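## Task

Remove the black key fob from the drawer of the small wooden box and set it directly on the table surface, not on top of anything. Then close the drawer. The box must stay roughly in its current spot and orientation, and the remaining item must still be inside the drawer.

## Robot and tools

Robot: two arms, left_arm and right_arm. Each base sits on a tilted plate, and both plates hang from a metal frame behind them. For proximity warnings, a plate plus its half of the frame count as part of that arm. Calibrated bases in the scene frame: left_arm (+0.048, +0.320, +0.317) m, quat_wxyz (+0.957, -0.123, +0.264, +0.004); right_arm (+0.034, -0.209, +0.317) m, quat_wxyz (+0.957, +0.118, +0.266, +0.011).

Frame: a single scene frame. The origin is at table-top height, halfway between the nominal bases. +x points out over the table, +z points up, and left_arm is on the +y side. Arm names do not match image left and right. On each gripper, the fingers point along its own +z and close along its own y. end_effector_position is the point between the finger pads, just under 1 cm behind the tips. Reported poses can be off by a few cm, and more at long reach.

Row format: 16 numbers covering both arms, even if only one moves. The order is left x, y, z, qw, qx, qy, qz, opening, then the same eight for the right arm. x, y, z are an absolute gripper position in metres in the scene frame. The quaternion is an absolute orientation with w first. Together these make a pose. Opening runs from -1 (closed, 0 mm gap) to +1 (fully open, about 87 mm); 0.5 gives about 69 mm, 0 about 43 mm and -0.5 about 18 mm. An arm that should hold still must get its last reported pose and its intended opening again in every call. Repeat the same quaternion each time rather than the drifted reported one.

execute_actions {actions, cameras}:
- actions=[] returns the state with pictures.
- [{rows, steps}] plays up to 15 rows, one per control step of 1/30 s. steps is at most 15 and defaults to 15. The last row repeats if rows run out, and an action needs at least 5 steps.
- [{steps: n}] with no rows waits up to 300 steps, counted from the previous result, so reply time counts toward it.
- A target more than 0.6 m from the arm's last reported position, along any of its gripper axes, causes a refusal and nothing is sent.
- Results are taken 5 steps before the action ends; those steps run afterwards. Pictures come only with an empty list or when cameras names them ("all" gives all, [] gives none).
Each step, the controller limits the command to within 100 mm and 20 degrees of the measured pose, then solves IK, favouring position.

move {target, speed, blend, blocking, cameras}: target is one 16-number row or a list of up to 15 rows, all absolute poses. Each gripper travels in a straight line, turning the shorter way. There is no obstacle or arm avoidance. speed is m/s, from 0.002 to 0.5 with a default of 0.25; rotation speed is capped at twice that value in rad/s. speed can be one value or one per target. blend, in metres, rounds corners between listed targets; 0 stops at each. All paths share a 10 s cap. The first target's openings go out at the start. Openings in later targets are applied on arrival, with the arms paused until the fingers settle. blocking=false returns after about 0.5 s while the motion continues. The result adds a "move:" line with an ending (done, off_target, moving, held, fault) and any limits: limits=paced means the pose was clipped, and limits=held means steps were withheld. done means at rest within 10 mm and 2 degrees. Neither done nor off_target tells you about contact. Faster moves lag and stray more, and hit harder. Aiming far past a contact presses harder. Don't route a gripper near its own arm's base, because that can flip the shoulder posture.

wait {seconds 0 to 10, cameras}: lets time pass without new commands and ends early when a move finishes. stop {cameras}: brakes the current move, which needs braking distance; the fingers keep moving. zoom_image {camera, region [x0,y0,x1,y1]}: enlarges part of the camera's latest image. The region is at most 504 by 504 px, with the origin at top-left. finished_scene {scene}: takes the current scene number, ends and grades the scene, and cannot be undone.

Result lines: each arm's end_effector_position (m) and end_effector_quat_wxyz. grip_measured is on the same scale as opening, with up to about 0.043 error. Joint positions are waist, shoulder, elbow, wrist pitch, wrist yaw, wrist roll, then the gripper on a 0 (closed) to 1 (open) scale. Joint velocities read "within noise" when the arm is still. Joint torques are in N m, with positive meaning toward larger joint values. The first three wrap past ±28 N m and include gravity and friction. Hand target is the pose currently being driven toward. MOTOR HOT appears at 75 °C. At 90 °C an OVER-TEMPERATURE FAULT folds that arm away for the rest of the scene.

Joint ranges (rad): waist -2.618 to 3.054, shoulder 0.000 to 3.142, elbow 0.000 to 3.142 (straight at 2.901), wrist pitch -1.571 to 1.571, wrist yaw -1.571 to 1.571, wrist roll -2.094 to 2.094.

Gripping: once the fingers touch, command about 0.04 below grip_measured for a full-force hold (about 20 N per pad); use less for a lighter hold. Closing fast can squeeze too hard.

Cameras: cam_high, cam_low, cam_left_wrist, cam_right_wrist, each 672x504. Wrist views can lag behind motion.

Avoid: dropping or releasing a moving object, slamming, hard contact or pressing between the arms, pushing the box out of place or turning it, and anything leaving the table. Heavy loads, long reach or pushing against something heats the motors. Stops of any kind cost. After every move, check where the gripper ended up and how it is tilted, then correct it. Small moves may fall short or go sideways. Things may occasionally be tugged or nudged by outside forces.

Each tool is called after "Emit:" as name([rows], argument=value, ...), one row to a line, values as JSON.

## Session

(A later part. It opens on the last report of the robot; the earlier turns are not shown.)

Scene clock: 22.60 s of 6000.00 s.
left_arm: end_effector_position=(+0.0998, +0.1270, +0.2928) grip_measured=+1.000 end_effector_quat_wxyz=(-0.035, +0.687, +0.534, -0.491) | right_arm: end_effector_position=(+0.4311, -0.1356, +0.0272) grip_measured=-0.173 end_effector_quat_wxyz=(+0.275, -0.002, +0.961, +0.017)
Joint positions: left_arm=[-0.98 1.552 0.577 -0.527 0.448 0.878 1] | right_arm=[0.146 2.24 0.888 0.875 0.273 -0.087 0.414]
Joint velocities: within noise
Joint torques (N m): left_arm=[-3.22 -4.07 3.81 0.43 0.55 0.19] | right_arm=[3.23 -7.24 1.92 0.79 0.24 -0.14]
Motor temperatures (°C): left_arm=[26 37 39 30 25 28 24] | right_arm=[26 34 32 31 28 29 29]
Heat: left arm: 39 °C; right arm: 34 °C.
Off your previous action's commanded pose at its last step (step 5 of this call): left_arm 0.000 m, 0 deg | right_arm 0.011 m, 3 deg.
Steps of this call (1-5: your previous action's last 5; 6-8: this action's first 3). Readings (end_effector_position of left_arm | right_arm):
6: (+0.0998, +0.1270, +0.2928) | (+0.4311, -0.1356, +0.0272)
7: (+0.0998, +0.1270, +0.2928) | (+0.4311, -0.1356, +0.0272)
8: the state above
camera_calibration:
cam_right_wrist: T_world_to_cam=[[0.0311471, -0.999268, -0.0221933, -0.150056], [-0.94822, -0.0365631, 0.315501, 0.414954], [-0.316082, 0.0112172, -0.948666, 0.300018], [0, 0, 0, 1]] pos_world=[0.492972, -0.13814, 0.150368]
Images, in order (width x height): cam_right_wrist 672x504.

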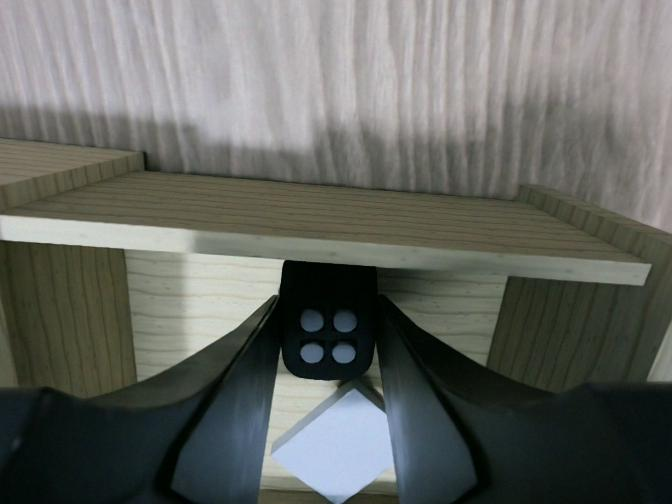

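Emit:
execute_actions([
  {"rows":[[0.0998,0.1270,0.2928,-0.035,0.687,0.534,-0.491,1,0.428,-0.138,0.022,0.2588,0,0.9659,0,-0.28],[0.0998,0.1270,0.2928,-0.035,0.687,0.534,-0.491,1,0.428,-0.138,0.022,0.2588,0,0.9659,0,-0.31],[0.0998,0.1270,0.2928,-0.035,0.687,0.534,-0.491,1,0.428,-0.138,0.022,0.2588,0,0.9659,0,-0.34]],"steps":15},
], cameras=["cam_right_wrist"])

Scene clock: 23.10 s of 6000.00 s.
left_arm: end_effector_position=(+0.0998, +0.1270, +0.2928) grip_measured=+1.000 end_effector_quat_wxyz=(-0.035, +0.687, +0.534, -0.491) | right_arm: end_effector_position=(+0.4312, -0.1353, +0.0270) grip_measured=-0.173 end_effector_quat_wxyz=(+0.271, -0.002, +0.962, +0.010)
Joint positions: left_arm=[-0.98 1.552 0.577 -0.527 0.448 0.878 1] | right_arm=[0.153 2.24 0.896 0.859 0.292 -0.086 0.414]
Joint velocities: within noise
Joint torques (N m): left_arm=[-3.23 -4.05 3.78 0.43 0.55 0.18] | right_arm=[3.71 -6.99 2.96 0.79 0.12 -0.09]
Motor temperatures (°C): left_arm=[26 37 39 30 25 28 24] | right_arm=[26 34 32 31 28 29 29]
Heat: left arm: 39 °C; right arm: 34 °C.
Off your previous action's commanded pose at its last step (step 5 of this call): left_arm 0.000 m, 0 deg | right_arm 0.011 m, 3 deg.
Steps of this call (1-5: your previous action's last 5; 6-15: this action's first 10). Readings (end_effector_position of left_arm | right_arm):
6: (+0.0998, +0.1270, +0.2928) | (+0.4313, -0.1353, +0.0272)
7: (+0.0998, +0.1270, +0.2928) | (+0.4314, -0.1354, +0.0271)
9: (+0.0998, +0.1270, +0.2928) | (+0.4313, -0.1353, +0.0270)
13: (+0.0998, +0.1270, +0.2928) | (+0.4312, -0.1354, +0.0270)
15: the state above
camera_calibration:
cam_right_wrist: T_world_to_cam=[[0.0284736, -0.99955, -0.00948736, -0.149028], [-0.945922, -0.0300118, 0.323003, 0.414739], [-0.323142, -0.000222751, -0.94635, 0.301354], [0, 0, 0, 1]] pos_world=[0.493934, -0.136446, 0.14981]
Images, in order (width x height): cam_right_wrist 672x504.

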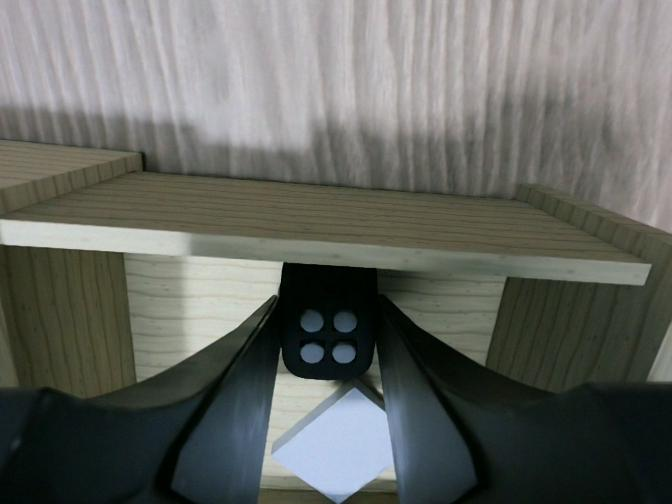

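Emit:
move([
  [0.0998,0.1270,0.2928,-0.035,0.687,0.534,-0.491,1,0.428,-0.139,0.12,0.2588,0,0.9659,0,-0.34],
  [0.0998,0.1270,0.2928,-0.035,0.687,0.534,-0.491,1,0.45,-0.295,0.12,0.2588,0,0.9659,0,-0.34],
  [0.0998,0.1270,0.2928,-0.035,0.687,0.534,-0.491,1,0.45,-0.295,0.035,0.2588,0,0.9659,0,-0.34],
], speed=[0.15,0.25,0.15], blend=[0.015,0.03,0], cameras=["cam_right_wrist","cam_low","cam_high"])

Scene clock: 25.80 s of 6000.00 s.
left_arm: end_effector_position=(+0.0998, +0.1270, +0.2928) grip_measured=+1.000 end_effector_quat_wxyz=(-0.035, +0.687, +0.534, -0.491) | right_arm: end_effector_position=(+0.4465, -0.2918, +0.0385) grip_measured=-0.173 end_effector_quat_wxyz=(+0.251, +0.003, +0.968, +0.001)
Joint positions: left_arm=[-0.98 1.552 0.577 -0.527 0.448 0.878 1] | right_arm=[-0.244 2.056 0.937 0.622 -0.031 -0.265 0.414]
Joint velocities: within noise
Joint torques (N m): left_arm=[-3.21 -4.05 3.77 0.44 0.55 0.19] | right_arm=[0.58 -7.01 3.33 1.23 -0.22 -0.26]
Motor temperatures (°C): left_arm=[27 37 39 30 25 28 24] | right_arm=[26 34 32 31 28 29 29]
Heat: left arm: 39 °C; right arm: 34 °C.
Hand target: left_arm +0.0999, +0.1270, +0.2928; -0.035, +0.687, +0.534, -0.491 | right_arm +0.4498, -0.2949, +0.0351; +0.259, +0.000, +0.966, +0.000
Off your previous action's commanded pose at its last step (step 5 of this call): left_arm 0.000 m, 0 deg | right_arm 0.007 m, 2 deg.
Off the commanded pose: left_arm 0.000 m, 0 deg | right_arm 0.006 m, 1 deg.
Kept back: nothing.
move: done
camera_calibration:
cam_right_wrist: T_world_to_cam=[[0.0139985, -0.999884, 0.00604877, -0.300033], [-0.932184, -0.0108618, 0.361821, 0.418795], [-0.361714, -0.0107035, -0.932228, 0.330765], [0, 0, 0, 1]] pos_world=[0.514236, -0.291909, 0.158634]
Images, in order (width x height): cam_high 672x504, cam_low 672x504, cam_right_wrist 672x504.

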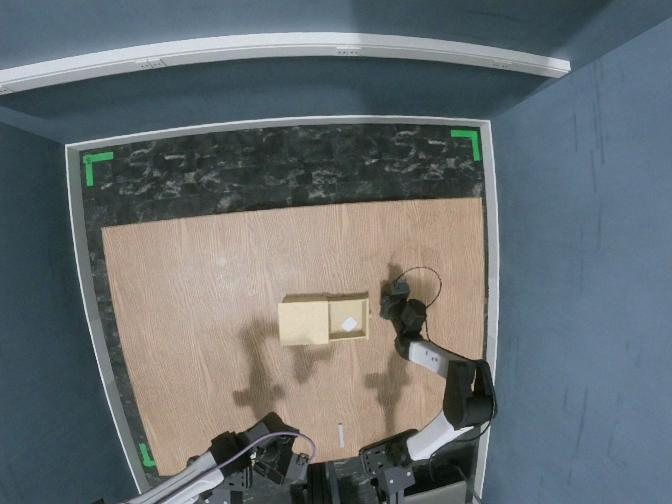

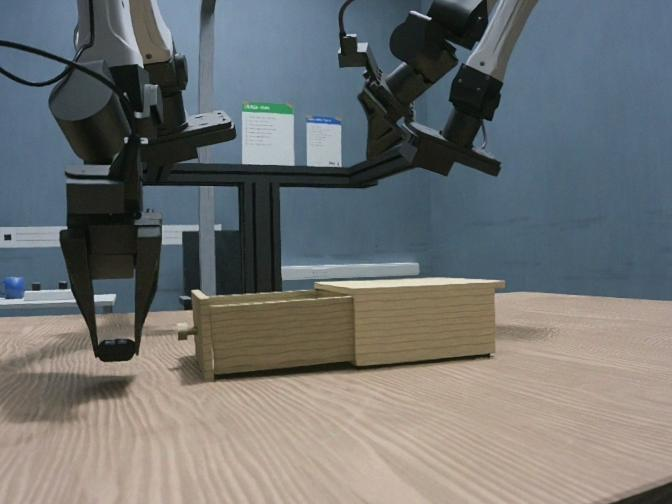

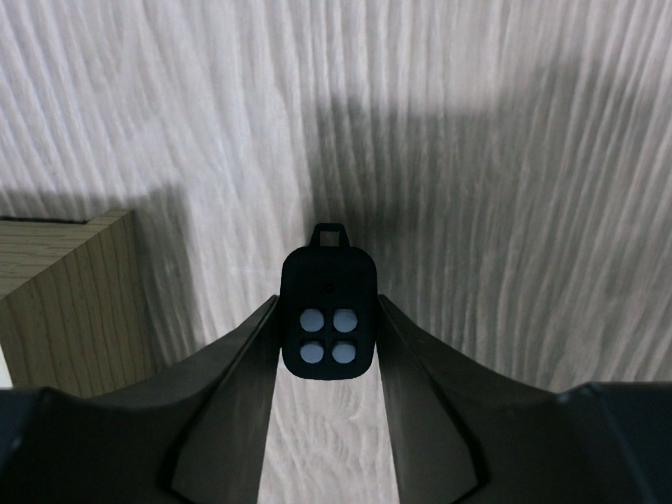

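Emit:
move(target=[0.0998,0.1270,0.2928,-0.035,0.687,0.534,-0.491,1,0.451,-0.295,0.016,0.2588,0,0.9659,0,-0.34], speed=0.06, cameras=["cam_right_wrist","cam_low"])

Emit:
zoom_image(camera="cam_low", region=[40, 280, 220, 400])

Scene clock: 27.03 s of 6000.00 s.
left_arm: end_effector_position=(+0.0998, +0.1270, +0.2928) grip_measured=+1.000 end_effector_quat_wxyz=(-0.035, +0.687, +0.534, -0.491) | right_arm: end_effector_position=(+0.4482, -0.2919, +0.0200) grip_measured=-0.173 end_effector_quat_wxyz=(+0.252, +0.003, +0.968, +0.001)
Joint positions: left_arm=[-0.98 1.552 0.577 -0.527 0.448 0.878 1] | right_arm=[-0.249 2.132 0.982 0.654 -0.035 -0.267 0.414]
Joint velocities: within noise
Joint torques (N m): left_arm=[-3.22 -4.04 3.79 0.44 0.54 0.18] | right_arm=[0.62 -6.91 3.18 1.19 -0.24 -0.23]
Motor temperatures (°C): left_arm=[27 37 39 30 25 28 24] | right_arm=[26 35 32 32 28 29 29]
Heat: left arm: 39 °C; right arm: 35 °C.
Hand target: left_arm +0.0999, +0.1270, +0.2928; -0.035, +0.687, +0.534, -0.491 | right_arm +0.4508, -0.2950, +0.0161; +0.259, +0.000, +0.966, +0.000
Off the commanded pose: left_arm 0.000 m, 0 deg | right_arm 0.006 m, 1 deg.
Kept back: nothing.
move: done
camera_calibration:
cam_right_wrist: T_world_to_cam=[[0.0138454, -0.999885, 0.00621693, -0.299969], [-0.932619, -0.0106712, 0.360705, 0.427332], [-0.360598, -0.0107921, -0.932659, 0.313616], [0, 0, 0, 1]] pos_world=[0.51578, -0.291989, 0.140221]
Images, in order (width x height): cam_low 672x504, cam_right_wrist 672x504.

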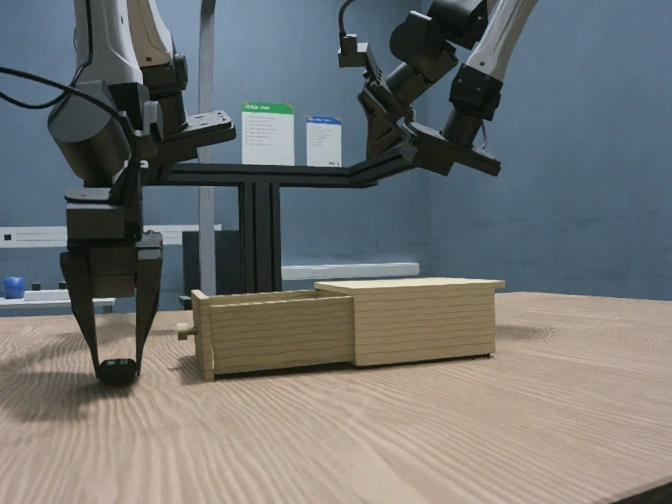

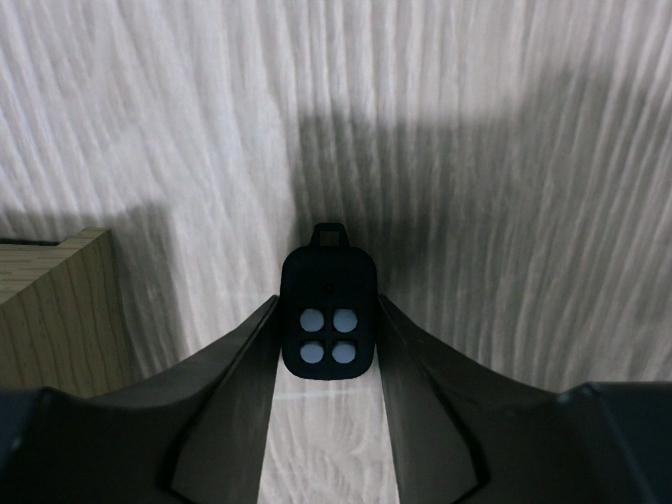

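Scaled by 2.800 from the camera's 672x504 image, which has a finer 960x720 frame.

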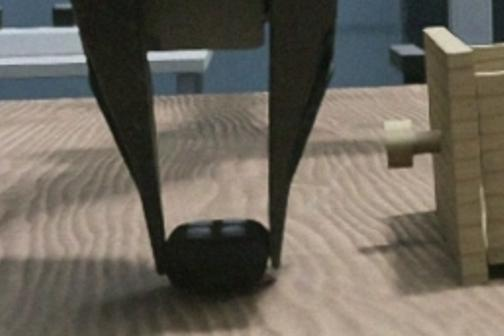

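Emit:
move(target=[0.0998,0.1270,0.2928,-0.035,0.687,0.534,-0.491,1,0.452,-0.295,0.008,0.2588,0,0.9659,0,-0.34], speed=0.04, cameras=["cam_low"])

Emit:
zoom_image(camera="cam_low", region=[40, 280, 220, 400])

Scene clock: 27.97 s of 6000.00 s.
left_arm: end_effector_position=(+0.0998, +0.1270, +0.2928) grip_measured=+1.000 end_effector_quat_wxyz=(-0.035, +0.687, +0.534, -0.491) | right_arm: end_effector_position=(+0.4490, -0.2917, +0.0163) grip_measured=-0.173 end_effector_quat_wxyz=(+0.253, +0.002, +0.968, +0.000)
Joint positions: left_arm=[-0.98 1.552 0.577 -0.527 0.448 0.878 1] | right_arm=[-0.249 2.147 0.992 0.661 -0.035 -0.268 0.414]
Joint velocities: within noise
Joint torques (N m): left_arm=[-3.23 -4.08 3.82 0.44 0.54 0.18] | right_arm=[0.43 -5.87 4.3 1.26 -0.2 -0.21]
Motor temperatures (°C): left_arm=[27 37 39 30 25 28 24] | right_arm=[26 35 32 32 28 29 29]
Heat: left arm: 39 °C; right arm: 35 °C.
Hand target: left_arm +0.0999, +0.1270, +0.2928; -0.035, +0.687, +0.534, -0.491 | right_arm +0.4516, -0.2950, +0.0084; +0.259, +0.000, +0.966, +0.000
Off the commanded pose: left_arm 0.000 m, 0 deg | right_arm 0.009 m, 1 deg.
Kept back: nothing.
move: done
Images, in order (width x height): cam_low 672x504.

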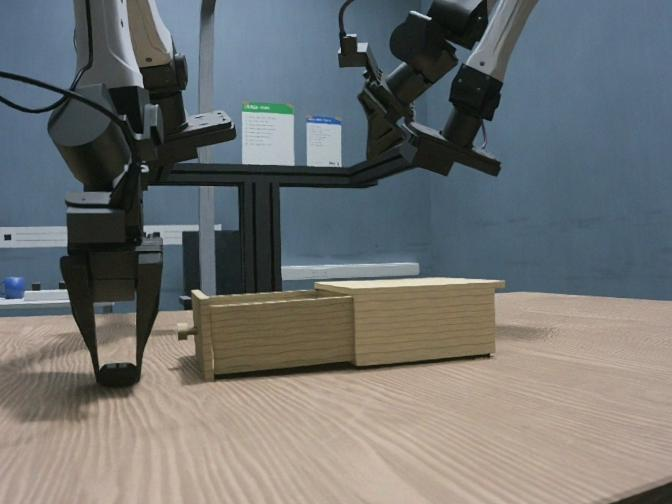

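Scaled by 2.800 from the camera's 672x504 image, which has a finer 960x720 frame.

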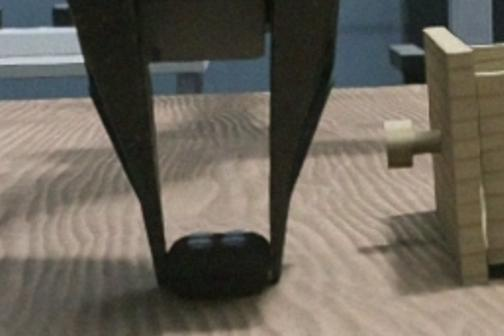

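Emit:
move([
  [0.0998,0.1270,0.2928,-0.035,0.687,0.534,-0.491,1,0.450,-0.294,0.014,0.2588,0,0.9659,0,0.12],
  [0.0998,0.1270,0.2928,-0.035,0.687,0.534,-0.491,1,0.450,-0.294,0.085,0.2588,0,0.9659,0,0.12],
], speed=[0.1,0.15], cameras=["cam_right_wrist","cam_low"])

Emit:
move([
  [0.0998,0.1270,0.2928,-0.035,0.687,0.534,-0.491,1,0.400,-0.262,0.10,0.2588,0,0.9659,0,-1],
  [0.0998,0.1270,0.2928,-0.035,0.687,0.534,-0.491,1,0.400,-0.259,0.028,0.2588,0,0.9659,0,-1],
], speed=[0.15,0.12], blend=[0.01,0], cameras=["cam_right_wrist","cam_low","cam_high"])

Scene clock: 30.80 s of 6000.00 s.
left_arm: end_effector_position=(+0.0998, +0.1270, +0.2928) grip_measured=+1.000 end_effector_quat_wxyz=(-0.035, +0.687, +0.534, -0.491) | right_arm: end_effector_position=(+0.4438, -0.2944, +0.0745) grip_measured=+0.120 end_effector_quat_wxyz=(+0.250, +0.000, +0.968, +0.003)
Joint positions: left_arm=[-0.98 1.552 0.577 -0.527 0.448 0.878 1] | right_arm=[-0.245 1.905 0.869 0.535 -0.037 -0.268 0.56]
Joint velocities: within noise
Joint torques (N m): left_arm=[-3.26 -4.05 3.79 0.43 0.55 0.19] | right_arm=[2.14 -10.73 2.25 0.96 -0.01 -0.11]
Motor temperatures (°C): left_arm=[27 37 39 30 25 28 24] | right_arm=[26 35 32 32 28 29 29]
Heat: left arm: 39 °C; right arm: 35 °C.
Hand target: left_arm +0.0999, +0.1270, +0.2928; -0.035, +0.687, +0.534, -0.491 | right_arm +0.4499, -0.2941, +0.0846; +0.259, +0.000, +0.966, +0.000
Off the commanded pose: left_arm 0.000 m, 0 deg | right_arm 0.012 m, 1 deg.
Kept back: nothing.
move: off_target (right_arm)
camera_calibration:
cam_right_wrist: T_world_to_cam=[[0.0196583, -0.999805, 0.00187631, -0.304947], [-0.931172, -0.0176254, 0.364154, 0.400574], [-0.36405, -0.00890582, -0.931337, 0.364823], [0, 0, 0, 1]] pos_world=[0.511812, -0.294578, 0.194474]
Images, in order (width x height): cam_low 672x504, cam_right_wrist 672x504.

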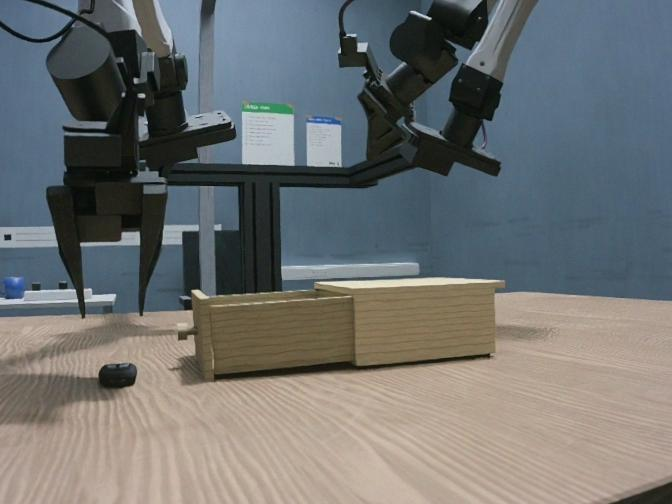

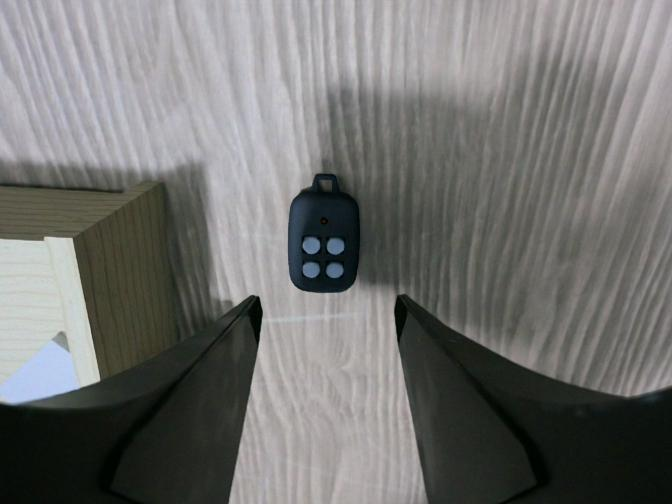

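Scene clock: 32.40 s of 6000.00 s.
left_arm: end_effector_position=(+0.0998, +0.1270, +0.2928) grip_measured=+1.000 end_effector_quat_wxyz=(-0.035, +0.687, +0.534, -0.491) | right_arm: end_effector_position=(+0.4000, -0.2541, +0.0319) grip_measured=-0.973 end_effector_quat_wxyz=(+0.256, -0.005, +0.967, +0.005)
Joint positions: left_arm=[-0.98 1.552 0.577 -0.527 0.448 0.878 1] | right_arm=[-0.177 2.103 0.74 0.873 0.013 -0.247 0.013]
Joint velocities: within noise
Joint torques (N m): left_arm=[-3.19 -4.07 3.84 0.43 0.54 0.18] | right_arm=[0.54 -6.04 1.4 1.2 -0.08 -0.11]
Motor temperatures (°C): left_arm=[27 37 39 30 25 28 24] | right_arm=[26 35 32 32 28 29 29]
Heat: left arm: 39 °C; right arm: 35 °C.
Hand target: left_arm +0.0999, +0.1270, +0.2928; -0.035, +0.687, +0.534, -0.491 | right_arm +0.3999, -0.2589, +0.0281; +0.259, +0.000, +0.966, +0.000
Off the commanded pose: left_arm 0.000 m, 0 deg | right_arm 0.006 m, 1 deg.
Kept back: nothing.
move: done
camera_calibration:
cam_right_wrist: T_world_to_cam=[[0.0319712, -0.999487, 0.00182813, -0.268543], [-0.935465, -0.0292791, 0.352204, 0.375196], [-0.35197, -0.0129705, -0.935922, 0.30381], [0, 0, 0, 1]] pos_world=[0.4665, -0.253479, 0.152687]
Images, in order (width x height): cam_high 672x504, cam_low 672x504, cam_right_wrist 672x504.

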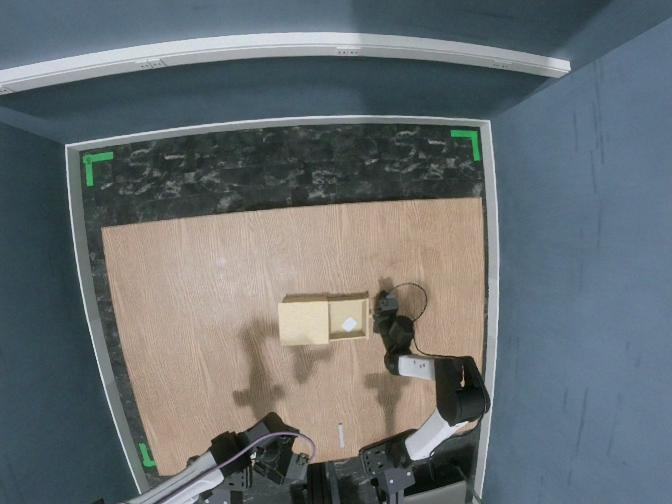

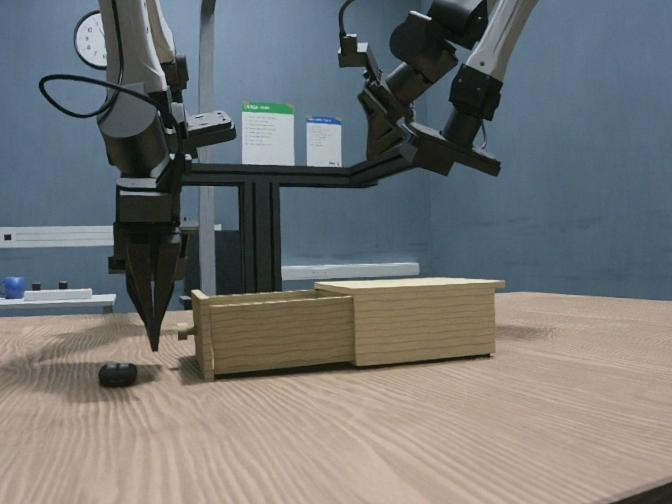

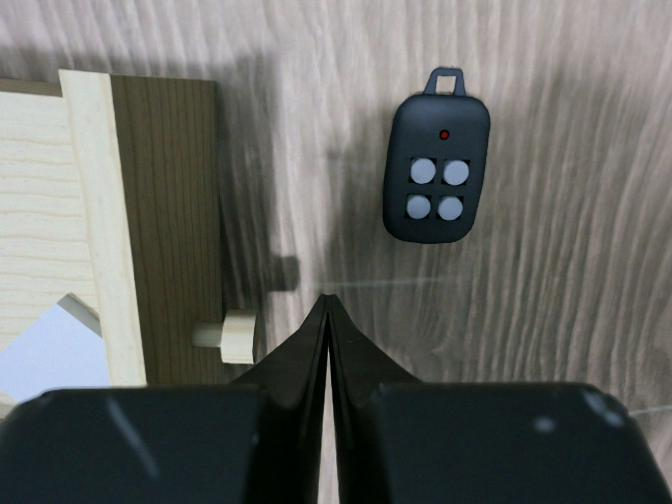

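Emit:
move(target=[0.0998,0.1270,0.2928,-0.035,0.687,0.534,-0.491,1,0.408,-0.125,0.028,0.2588,0,0.9659,0,-1], speed=0.1, cameras=["cam_right_wrist","cam_low","cam_high"])

Emit:
zoom_image(camera="cam_high", region=[260, 270, 400, 370])

Scene clock: 34.37 s of 6000.00 s.
left_arm: end_effector_position=(+0.0998, +0.1270, +0.2928) grip_measured=+1.000 end_effector_quat_wxyz=(-0.035, +0.687, +0.534, -0.491) | right_arm: end_effector_position=(+0.4104, -0.1527, +0.0327) grip_measured=-0.974 end_effector_quat_wxyz=(+0.261, +0.003, +0.965, -0.039)
Joint positions: left_arm=[-0.98 1.552 0.577 -0.527 0.448 0.878 1] | right_arm=[0.164 2.219 0.821 0.898 0.401 -0.093 0.013]
Joint velocities: within noise
Joint torques (N m): left_arm=[-3.21 -4.11 3.81 0.43 0.55 0.2] | right_arm=[7.12 -5.39 2.44 1 -0.5 0.28]
Motor temperatures (°C): left_arm=[27 37 39 30 25 28 24] | right_arm=[26 35 32 32 28 29 29]
Heat: left arm: 39 °C; right arm: 35 °C.
Hand target: left_arm +0.0999, +0.1270, +0.2928; -0.035, +0.687, +0.534, -0.491 | right_arm +0.4070, -0.1257, +0.0294; +0.258, +0.000, +0.966, +0.000
Off the commanded pose: left_arm 0.000 m, 0 deg | right_arm 0.028 m, 4 deg.
Kept back: nothing.
move: off_target (right_arm)
camera_calibration:
cam_right_wrist: T_world_to_cam=[[-0.00656985, -0.996578, 0.0823961, -0.153952], [-0.938661, 0.0345558, 0.343107, 0.39895], [-0.34478, -0.0750878, -0.935675, 0.297085], [0, 0, 0, 1]] pos_world=[0.475896, -0.144904, 0.153777]
Images, in order (width x height): cam_high 672x504, cam_low 672x504, cam_right_wrist 672x504.

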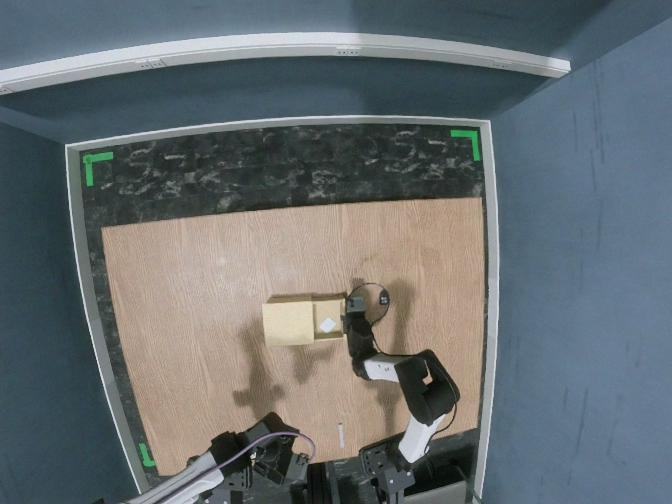

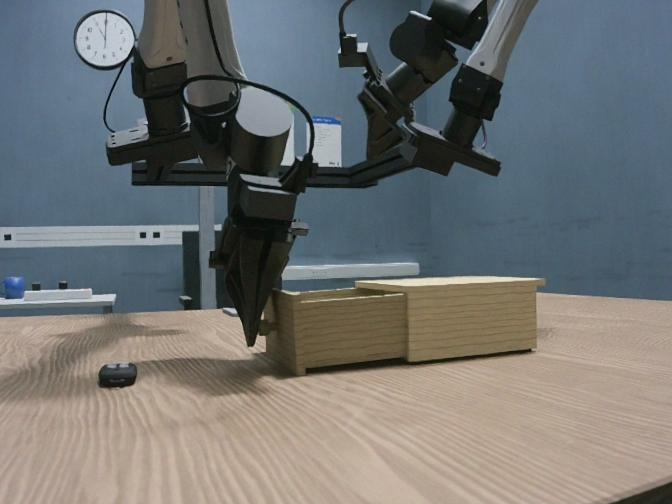

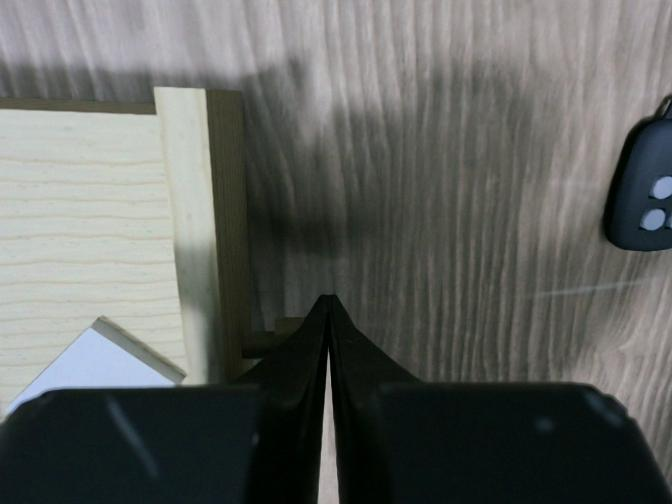

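Scaled by 3.600 from the camera's 672x504 image, which has a finer 960x720 frame.

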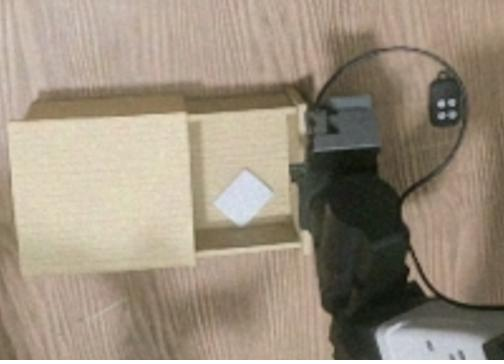

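Emit:
move([
  [0.25,0.15,0.27,0,0.40,0.80,-0.45,-1,0.408,-0.155,0.030,0.2588,0,0.9659,0,-1],
  [0.37,0.27,0.20,0,0,0.9763,-0.2164,-1,0.408,-0.155,0.030,0.2588,0,0.9659,0,-1],
  [0.39,0.27,0.09,0,0,0.9763,-0.2164,-1,0.408,-0.155,0.030,0.2588,0,0.9659,0,-1],
], speed=[0.35,0.35,0.2], blend=[0.05,0.04,0], cameras=["cam_left_wrist","cam_low","cam_high"])

Emit:
zoom_image(camera="cam_high", region=[220, 260, 380, 374])

Scene clock: 39.80 s of 6000.00 s.
left_arm: end_effector_position=(+0.3869, +0.2673, +0.0951) grip_measured=-0.993 end_effector_quat_wxyz=(-0.004, -0.001, +0.976, -0.219) | right_arm: end_effector_position=(+0.4051, -0.1527, +0.0275) grip_measured=-0.974 end_effector_quat_wxyz=(+0.254, +0.001, +0.967, -0.004)
Joint positions: left_arm=[0.023 1.958 1.093 -0.203 0.217 0.093 0.003] | right_arm=[0.127 2.219 0.808 0.897 0.303 -0.091 0.013]
Joint velocities: within noise
Joint torques (N m): left_arm=[-1.76 -8.4 3.71 0.61 0.25 0.25] | right_arm=[2.73 -8.32 0.27 1.11 -0.19 -0.23]
Motor temperatures (°C): left_arm=[27 38 39 30 25 28 24] | right_arm=[26 35 31 32 28 29 29]
Heat: left arm: 39 °C; right arm: 35 °C.
Hand target: left_arm +0.3899, +0.2700, +0.0902; +0.000, +0.000, +0.976, -0.216 | right_arm +0.4081, -0.1549, +0.0301; +0.259, +0.000, +0.966, +0.000
Off the commanded pose: left_arm 0.007 m, 1 deg | right_arm 0.004 m, 1 deg.
Kept back: nothing.
move: done
camera_calibration:
cam_left_wrist: T_world_to_cam=[[0.000256752, -0.909223, 0.41631, 0.201356], [-0.654597, 0.314568, 0.687422, 0.128474], [-0.755978, -0.272692, -0.595094, 0.562801], [0, 0, 0, 1]] pos_world=[0.509512, 0.296135, 0.162777]
Images, in order (width x height): cam_high 672x504, cam_low 672x504, cam_left_wrist 672x504.

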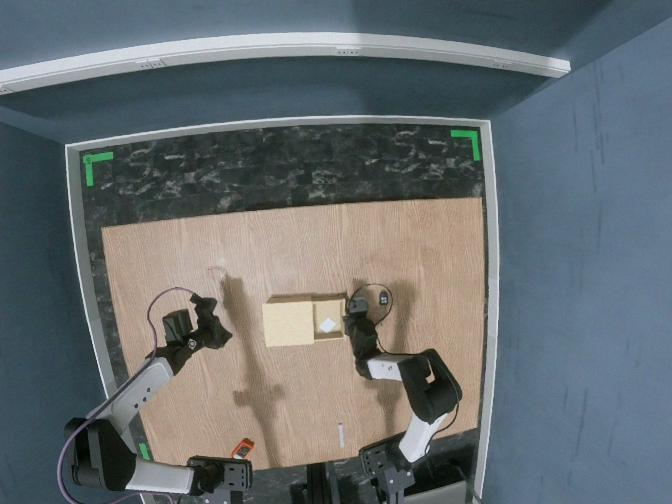

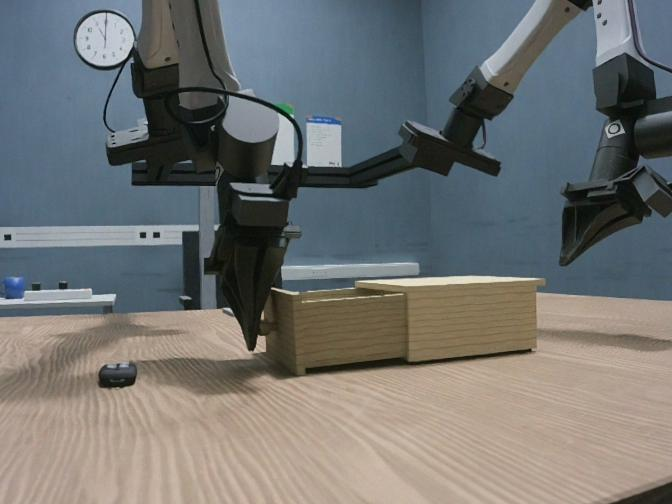

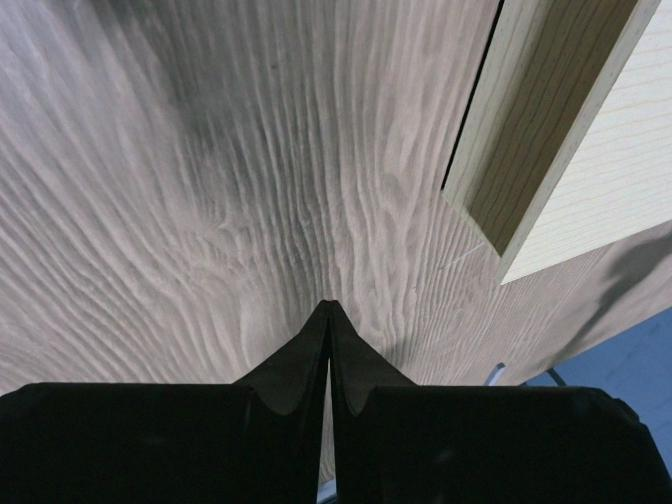

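Scaled by 3.150 from the camera's 672x504 image, which has a finer 960x720 frame.

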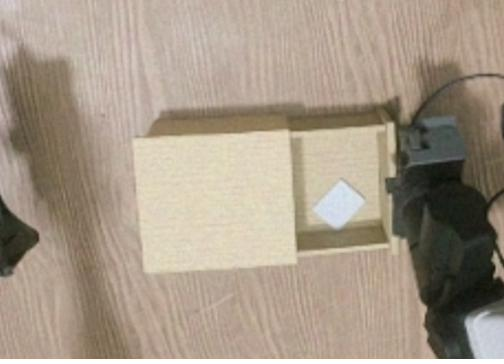

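Emit:
move([
  [0.405,0.235,0.05,0,0,0.9763,-0.2164,-1,0.408,-0.155,0.030,0.2588,0,0.9659,0,-1],
  [0.407,0.19,0.045,0,0,0.9763,-0.2164,-1,0.408,-0.155,0.030,0.2588,0,0.9659,0,-1],
], speed=[0.15,0.1], blend=[0.02,0], cameras=["cam_left_wrist","cam_low","cam_high"])

Emit:
zoom_image(camera="cam_high", region=[220, 260, 380, 374])

Scene clock: 42.10 s of 6000.00 s.
left_arm: end_effector_position=(+0.4050, +0.1894, +0.0515) grip_measured=-0.993 end_effector_quat_wxyz=(-0.002, +0.004, +0.974, -0.226) | right_arm: end_effector_position=(+0.4051, -0.1527, +0.0275) grip_measured=-0.974 end_effector_quat_wxyz=(+0.254, +0.001, +0.967, -0.004)
Joint positions: left_arm=[-0.14 2.203 1.26 -0.097 0.15 -0.04 0.003] | right_arm=[0.127 2.219 0.808 0.897 0.303 -0.091 0.013]
Joint velocities: within noise
Joint torques (N m): left_arm=[-3.74 -8.64 3.74 0.74 0.11 0.11] | right_arm=[2.67 -8.28 0.13 1.12 -0.19 -0.25]
Motor temperatures (°C): left_arm=[27 39 39 30 25 28 24] | right_arm=[26 35 31 32 28 29 29]
Heat: left arm: 39 °C; right arm: 35 °C.
Hand target: left_arm +0.4069, +0.1900, +0.0452; +0.000, +0.000, +0.976, -0.216 | right_arm +0.4081, -0.1549, +0.0301; +0.259, +0.000, +0.966, +0.000
Off the commanded pose: left_arm 0.007 m, 1 deg | right_arm 0.004 m, 1 deg.
Kept back: nothing.
move: done
camera_calibration:
cam_left_wrist: T_world_to_cam=[[-0.0105009, -0.903521, 0.428415, 0.151315], [-0.656333, 0.329459, 0.678737, 0.193145], [-0.754398, -0.274055, -0.59647, 0.529057], [0, 0, 0, 1]] pos_world=[0.527476, 0.218074, 0.119647]
Images, in order (width x height): cam_high 672x504, cam_low 672x504, cam_left_wrist 672x504.

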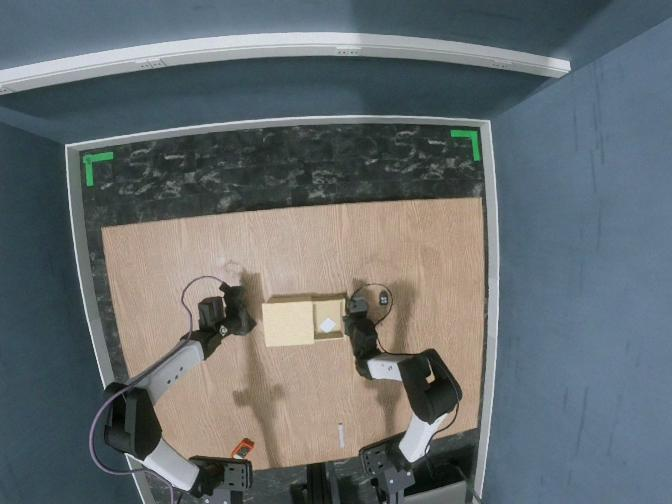

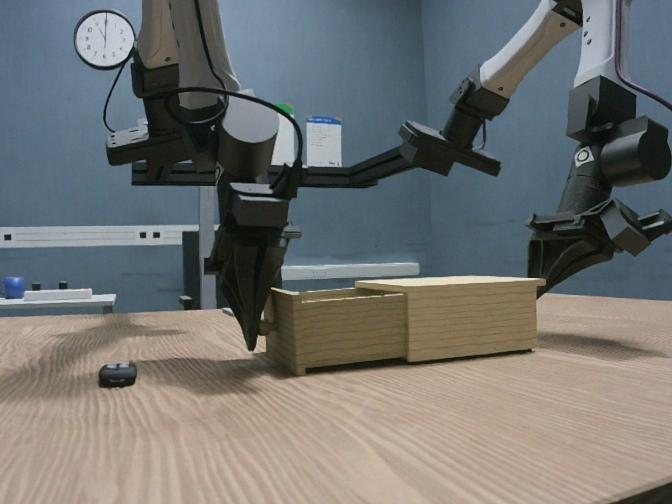

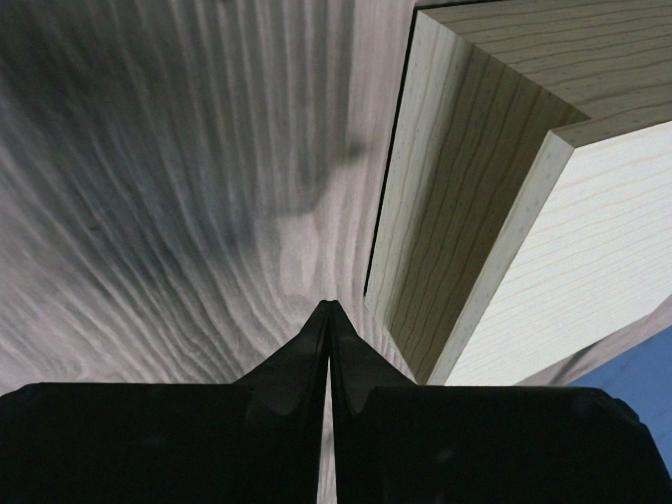

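Scaled by 3.150 from the camera's 672x504 image, which has a finer 960x720 frame.

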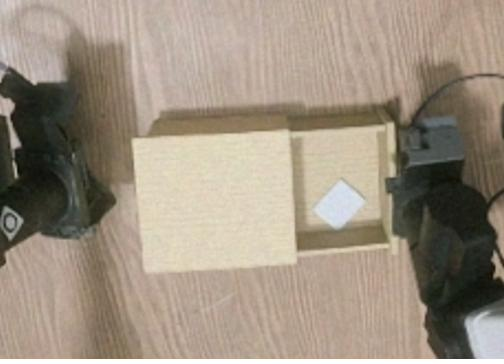

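Emit:
move([
  [0.406,0.155,0.045,0,0,0.9763,-0.2164,-1,0.408,-0.145,0.029,0.2588,0,0.9659,0,-1],
  [0.406,0.095,0.045,0,0,0.9763,-0.2164,-1,0.408,-0.09,0.029,0.2588,0,0.9659,0,-1],
], speed=[0.08,0.06], blend=[0.01,0], cameras=["cam_left_wrist","cam_low","cam_high"])

Emit:
zoom_image(camera="cam_high", region=[260, 270, 400, 370])

Scene clock: 46.30 s of 6000.00 s.
left_arm: end_effector_position=(+0.4082, +0.1548, +0.0419) grip_measured=-0.993 end_effector_quat_wxyz=(-0.005, +0.007, +0.991, -0.137) | right_arm: end_effector_position=(+0.4101, -0.1132, +0.0319) grip_measured=-0.974 end_effector_quat_wxyz=(+0.259, +0.002, +0.965, -0.031)
Joint positions: left_arm=[-0.285 2.292 1.368 -0.14 -0.102 -0.163 0.003] | right_arm=[0.26 2.265 0.877 0.86 0.469 -0.035 0.013]
Joint velocities: within noise
Joint torques (N m): left_arm=[-10.48 -7.23 4.34 1.29 1.32 -0.48] | right_arm=[7.34 -5.85 2.59 1.03 -0.34 0.24]
Motor temperatures (°C): left_arm=[27 40 39 30 25 28 24] | right_arm=[26 35 31 32 28 29 29]
Heat: left arm: 40 °C; right arm: 35 °C.
Hand target: left_arm +0.4031, +0.0996, +0.0503; -0.005, +0.003, +0.977, -0.214 | right_arm +0.4073, -0.0905, +0.0300; +0.258, +0.000, +0.966, +0.000
Off the commanded pose: left_arm 0.060 m, 9 deg | right_arm 0.024 m, 4 deg.
Kept back: nothing.
move: off_target (left_arm, right_arm)
camera_calibration:
cam_left_wrist: T_world_to_cam=[[-0.0155179, -0.965821, 0.258743, 0.143025], [-0.651484, 0.206072, 0.730139, 0.228055], [-0.758504, -0.157237, -0.632415, 0.501373], [0, 0, 0, 1]] pos_world=[0.531086, 0.169975, 0.113557]
Images, in order (width x height): cam_high 672x504, cam_low 672x504, cam_left_wrist 672x504.

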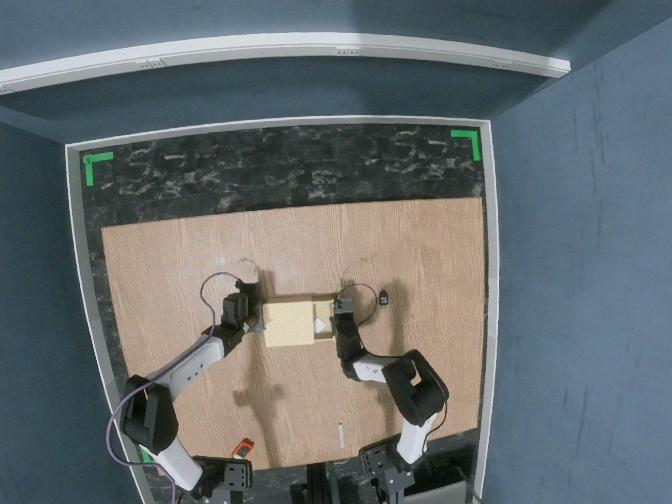

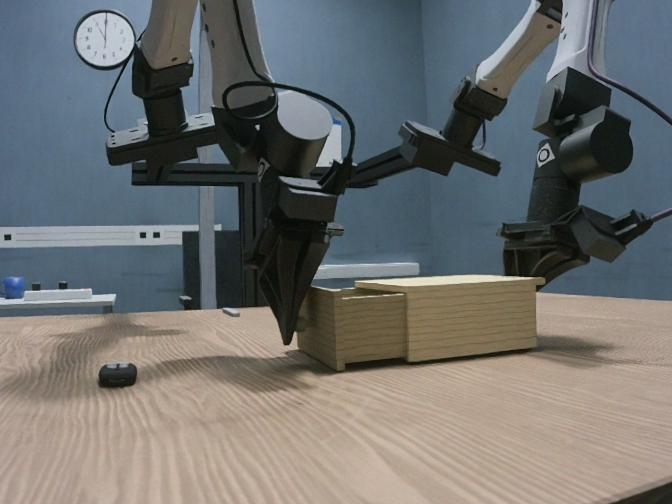

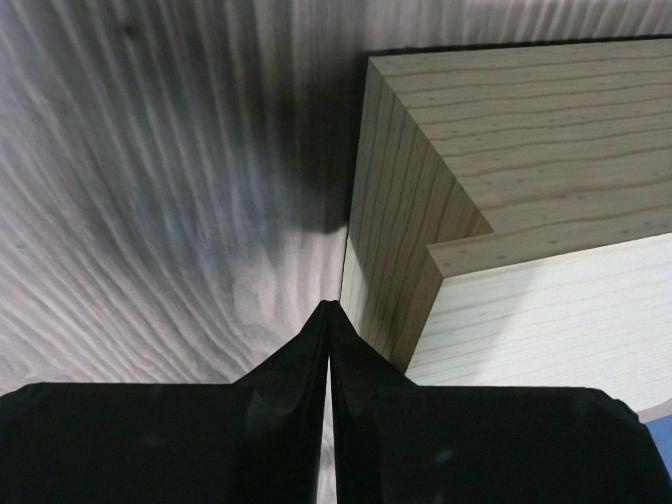

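Scaled by 3.600 from the camera's 672x504 image, which has a finer 960x720 frame.

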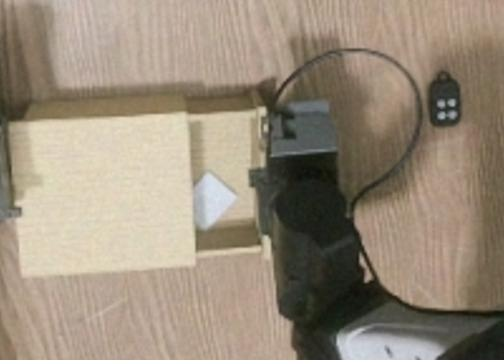

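Emit:
move(target=[0.406,0.10,0.045,0,0,0.9763,-0.2164,-1,0.408,-0.03,0.029,0.2588,0,0.9659,0,-1], speed=0.08, cameras=["cam_right_wrist","cam_low","cam_high"])

Emit:
zoom_image(camera="cam_high", region=[260, 270, 400, 370])

Scene clock: 47.67 s of 6000.00 s.
left_arm: end_effector_position=(+0.4088, +0.1543, +0.0416) grip_measured=-0.993 end_effector_quat_wxyz=(-0.004, +0.006, +0.991, -0.136) | right_arm: end_effector_position=(+0.4121, -0.0609, +0.0314) grip_measured=-0.974 end_effector_quat_wxyz=(+0.258, +0.003, +0.965, -0.041)
Joint positions: left_arm=[-0.286 2.293 1.368 -0.136 -0.104 -0.166 0.003] | right_arm=[0.394 2.345 1.002 0.772 0.604 0.042 0.013]
Joint velocities: within noise
Joint torques (N m): left_arm=[-9.61 -7.71 3.96 1.27 1.34 -0.39] | right_arm=[9.14 -5.82 3.51 1.02 -0.43 0.25]
Motor temperatures (°C): left_arm=[27 41 39 30 25 28 24] | right_arm=[26 35 31 32 28 29 29]
Heat: left arm: 41 °C; right arm: 35 °C.
Hand target: left_arm +0.4038, +0.1040, +0.0496; -0.004, +0.002, +0.977, -0.213 | right_arm +0.4069, -0.0311, +0.0307; +0.258, +0.000, +0.966, +0.000
Off the commanded pose: left_arm 0.054 m, 9 deg | right_arm 0.031 m, 5 deg.
Kept back: nothing.
move: off_target (left_arm, right_arm)
camera_calibration:
cam_right_wrist: T_world_to_cam=[[-0.00762668, -0.996174, 0.0870568, -0.0620607], [-0.936959, 0.0375346, 0.347418, 0.397208], [-0.349356, -0.078919, -0.933661, 0.304911], [0, 0, 0, 1]] pos_world=[0.478217, -0.052669, 0.152089]
Images, in order (width x height): cam_high 672x504, cam_low 672x504, cam_right_wrist 672x504.

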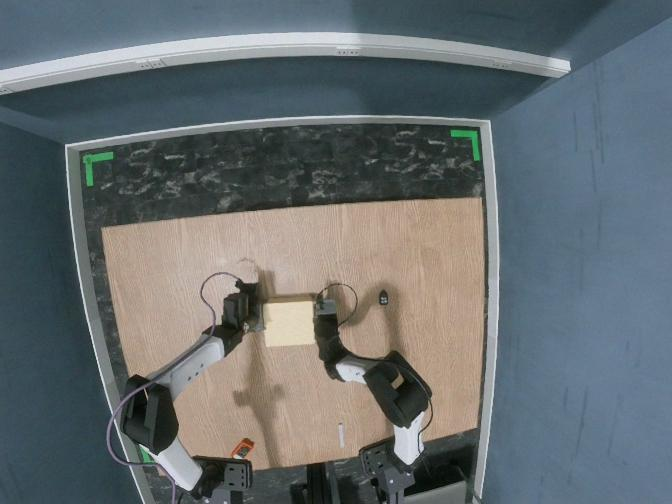

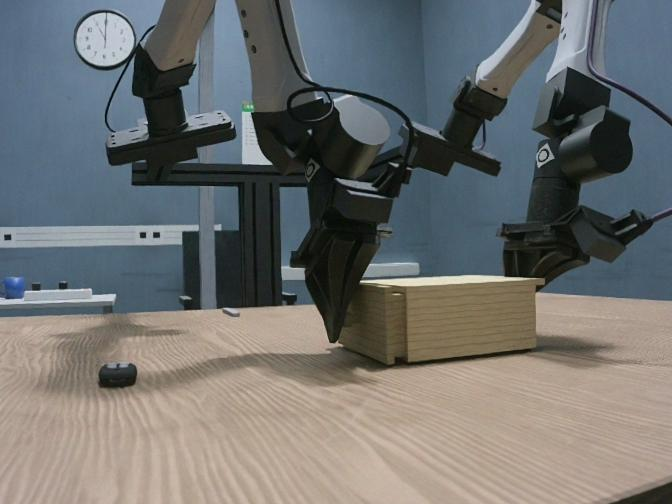

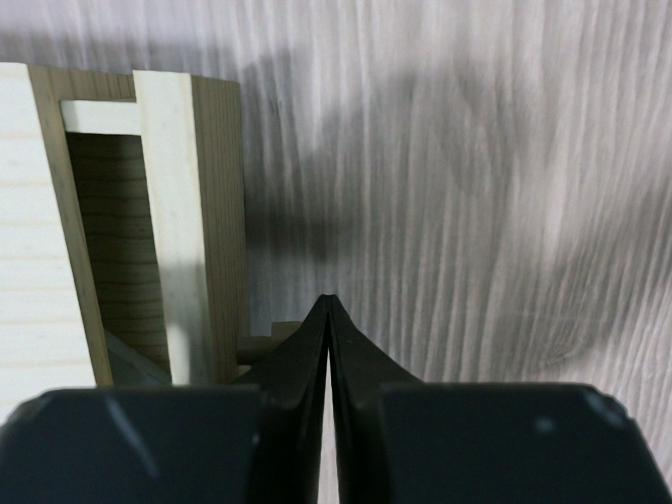

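Scaled by 3.600 from the camera's 672x504 image, which has a finer 960x720 frame.

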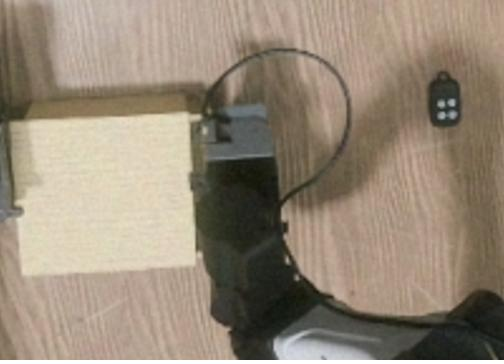

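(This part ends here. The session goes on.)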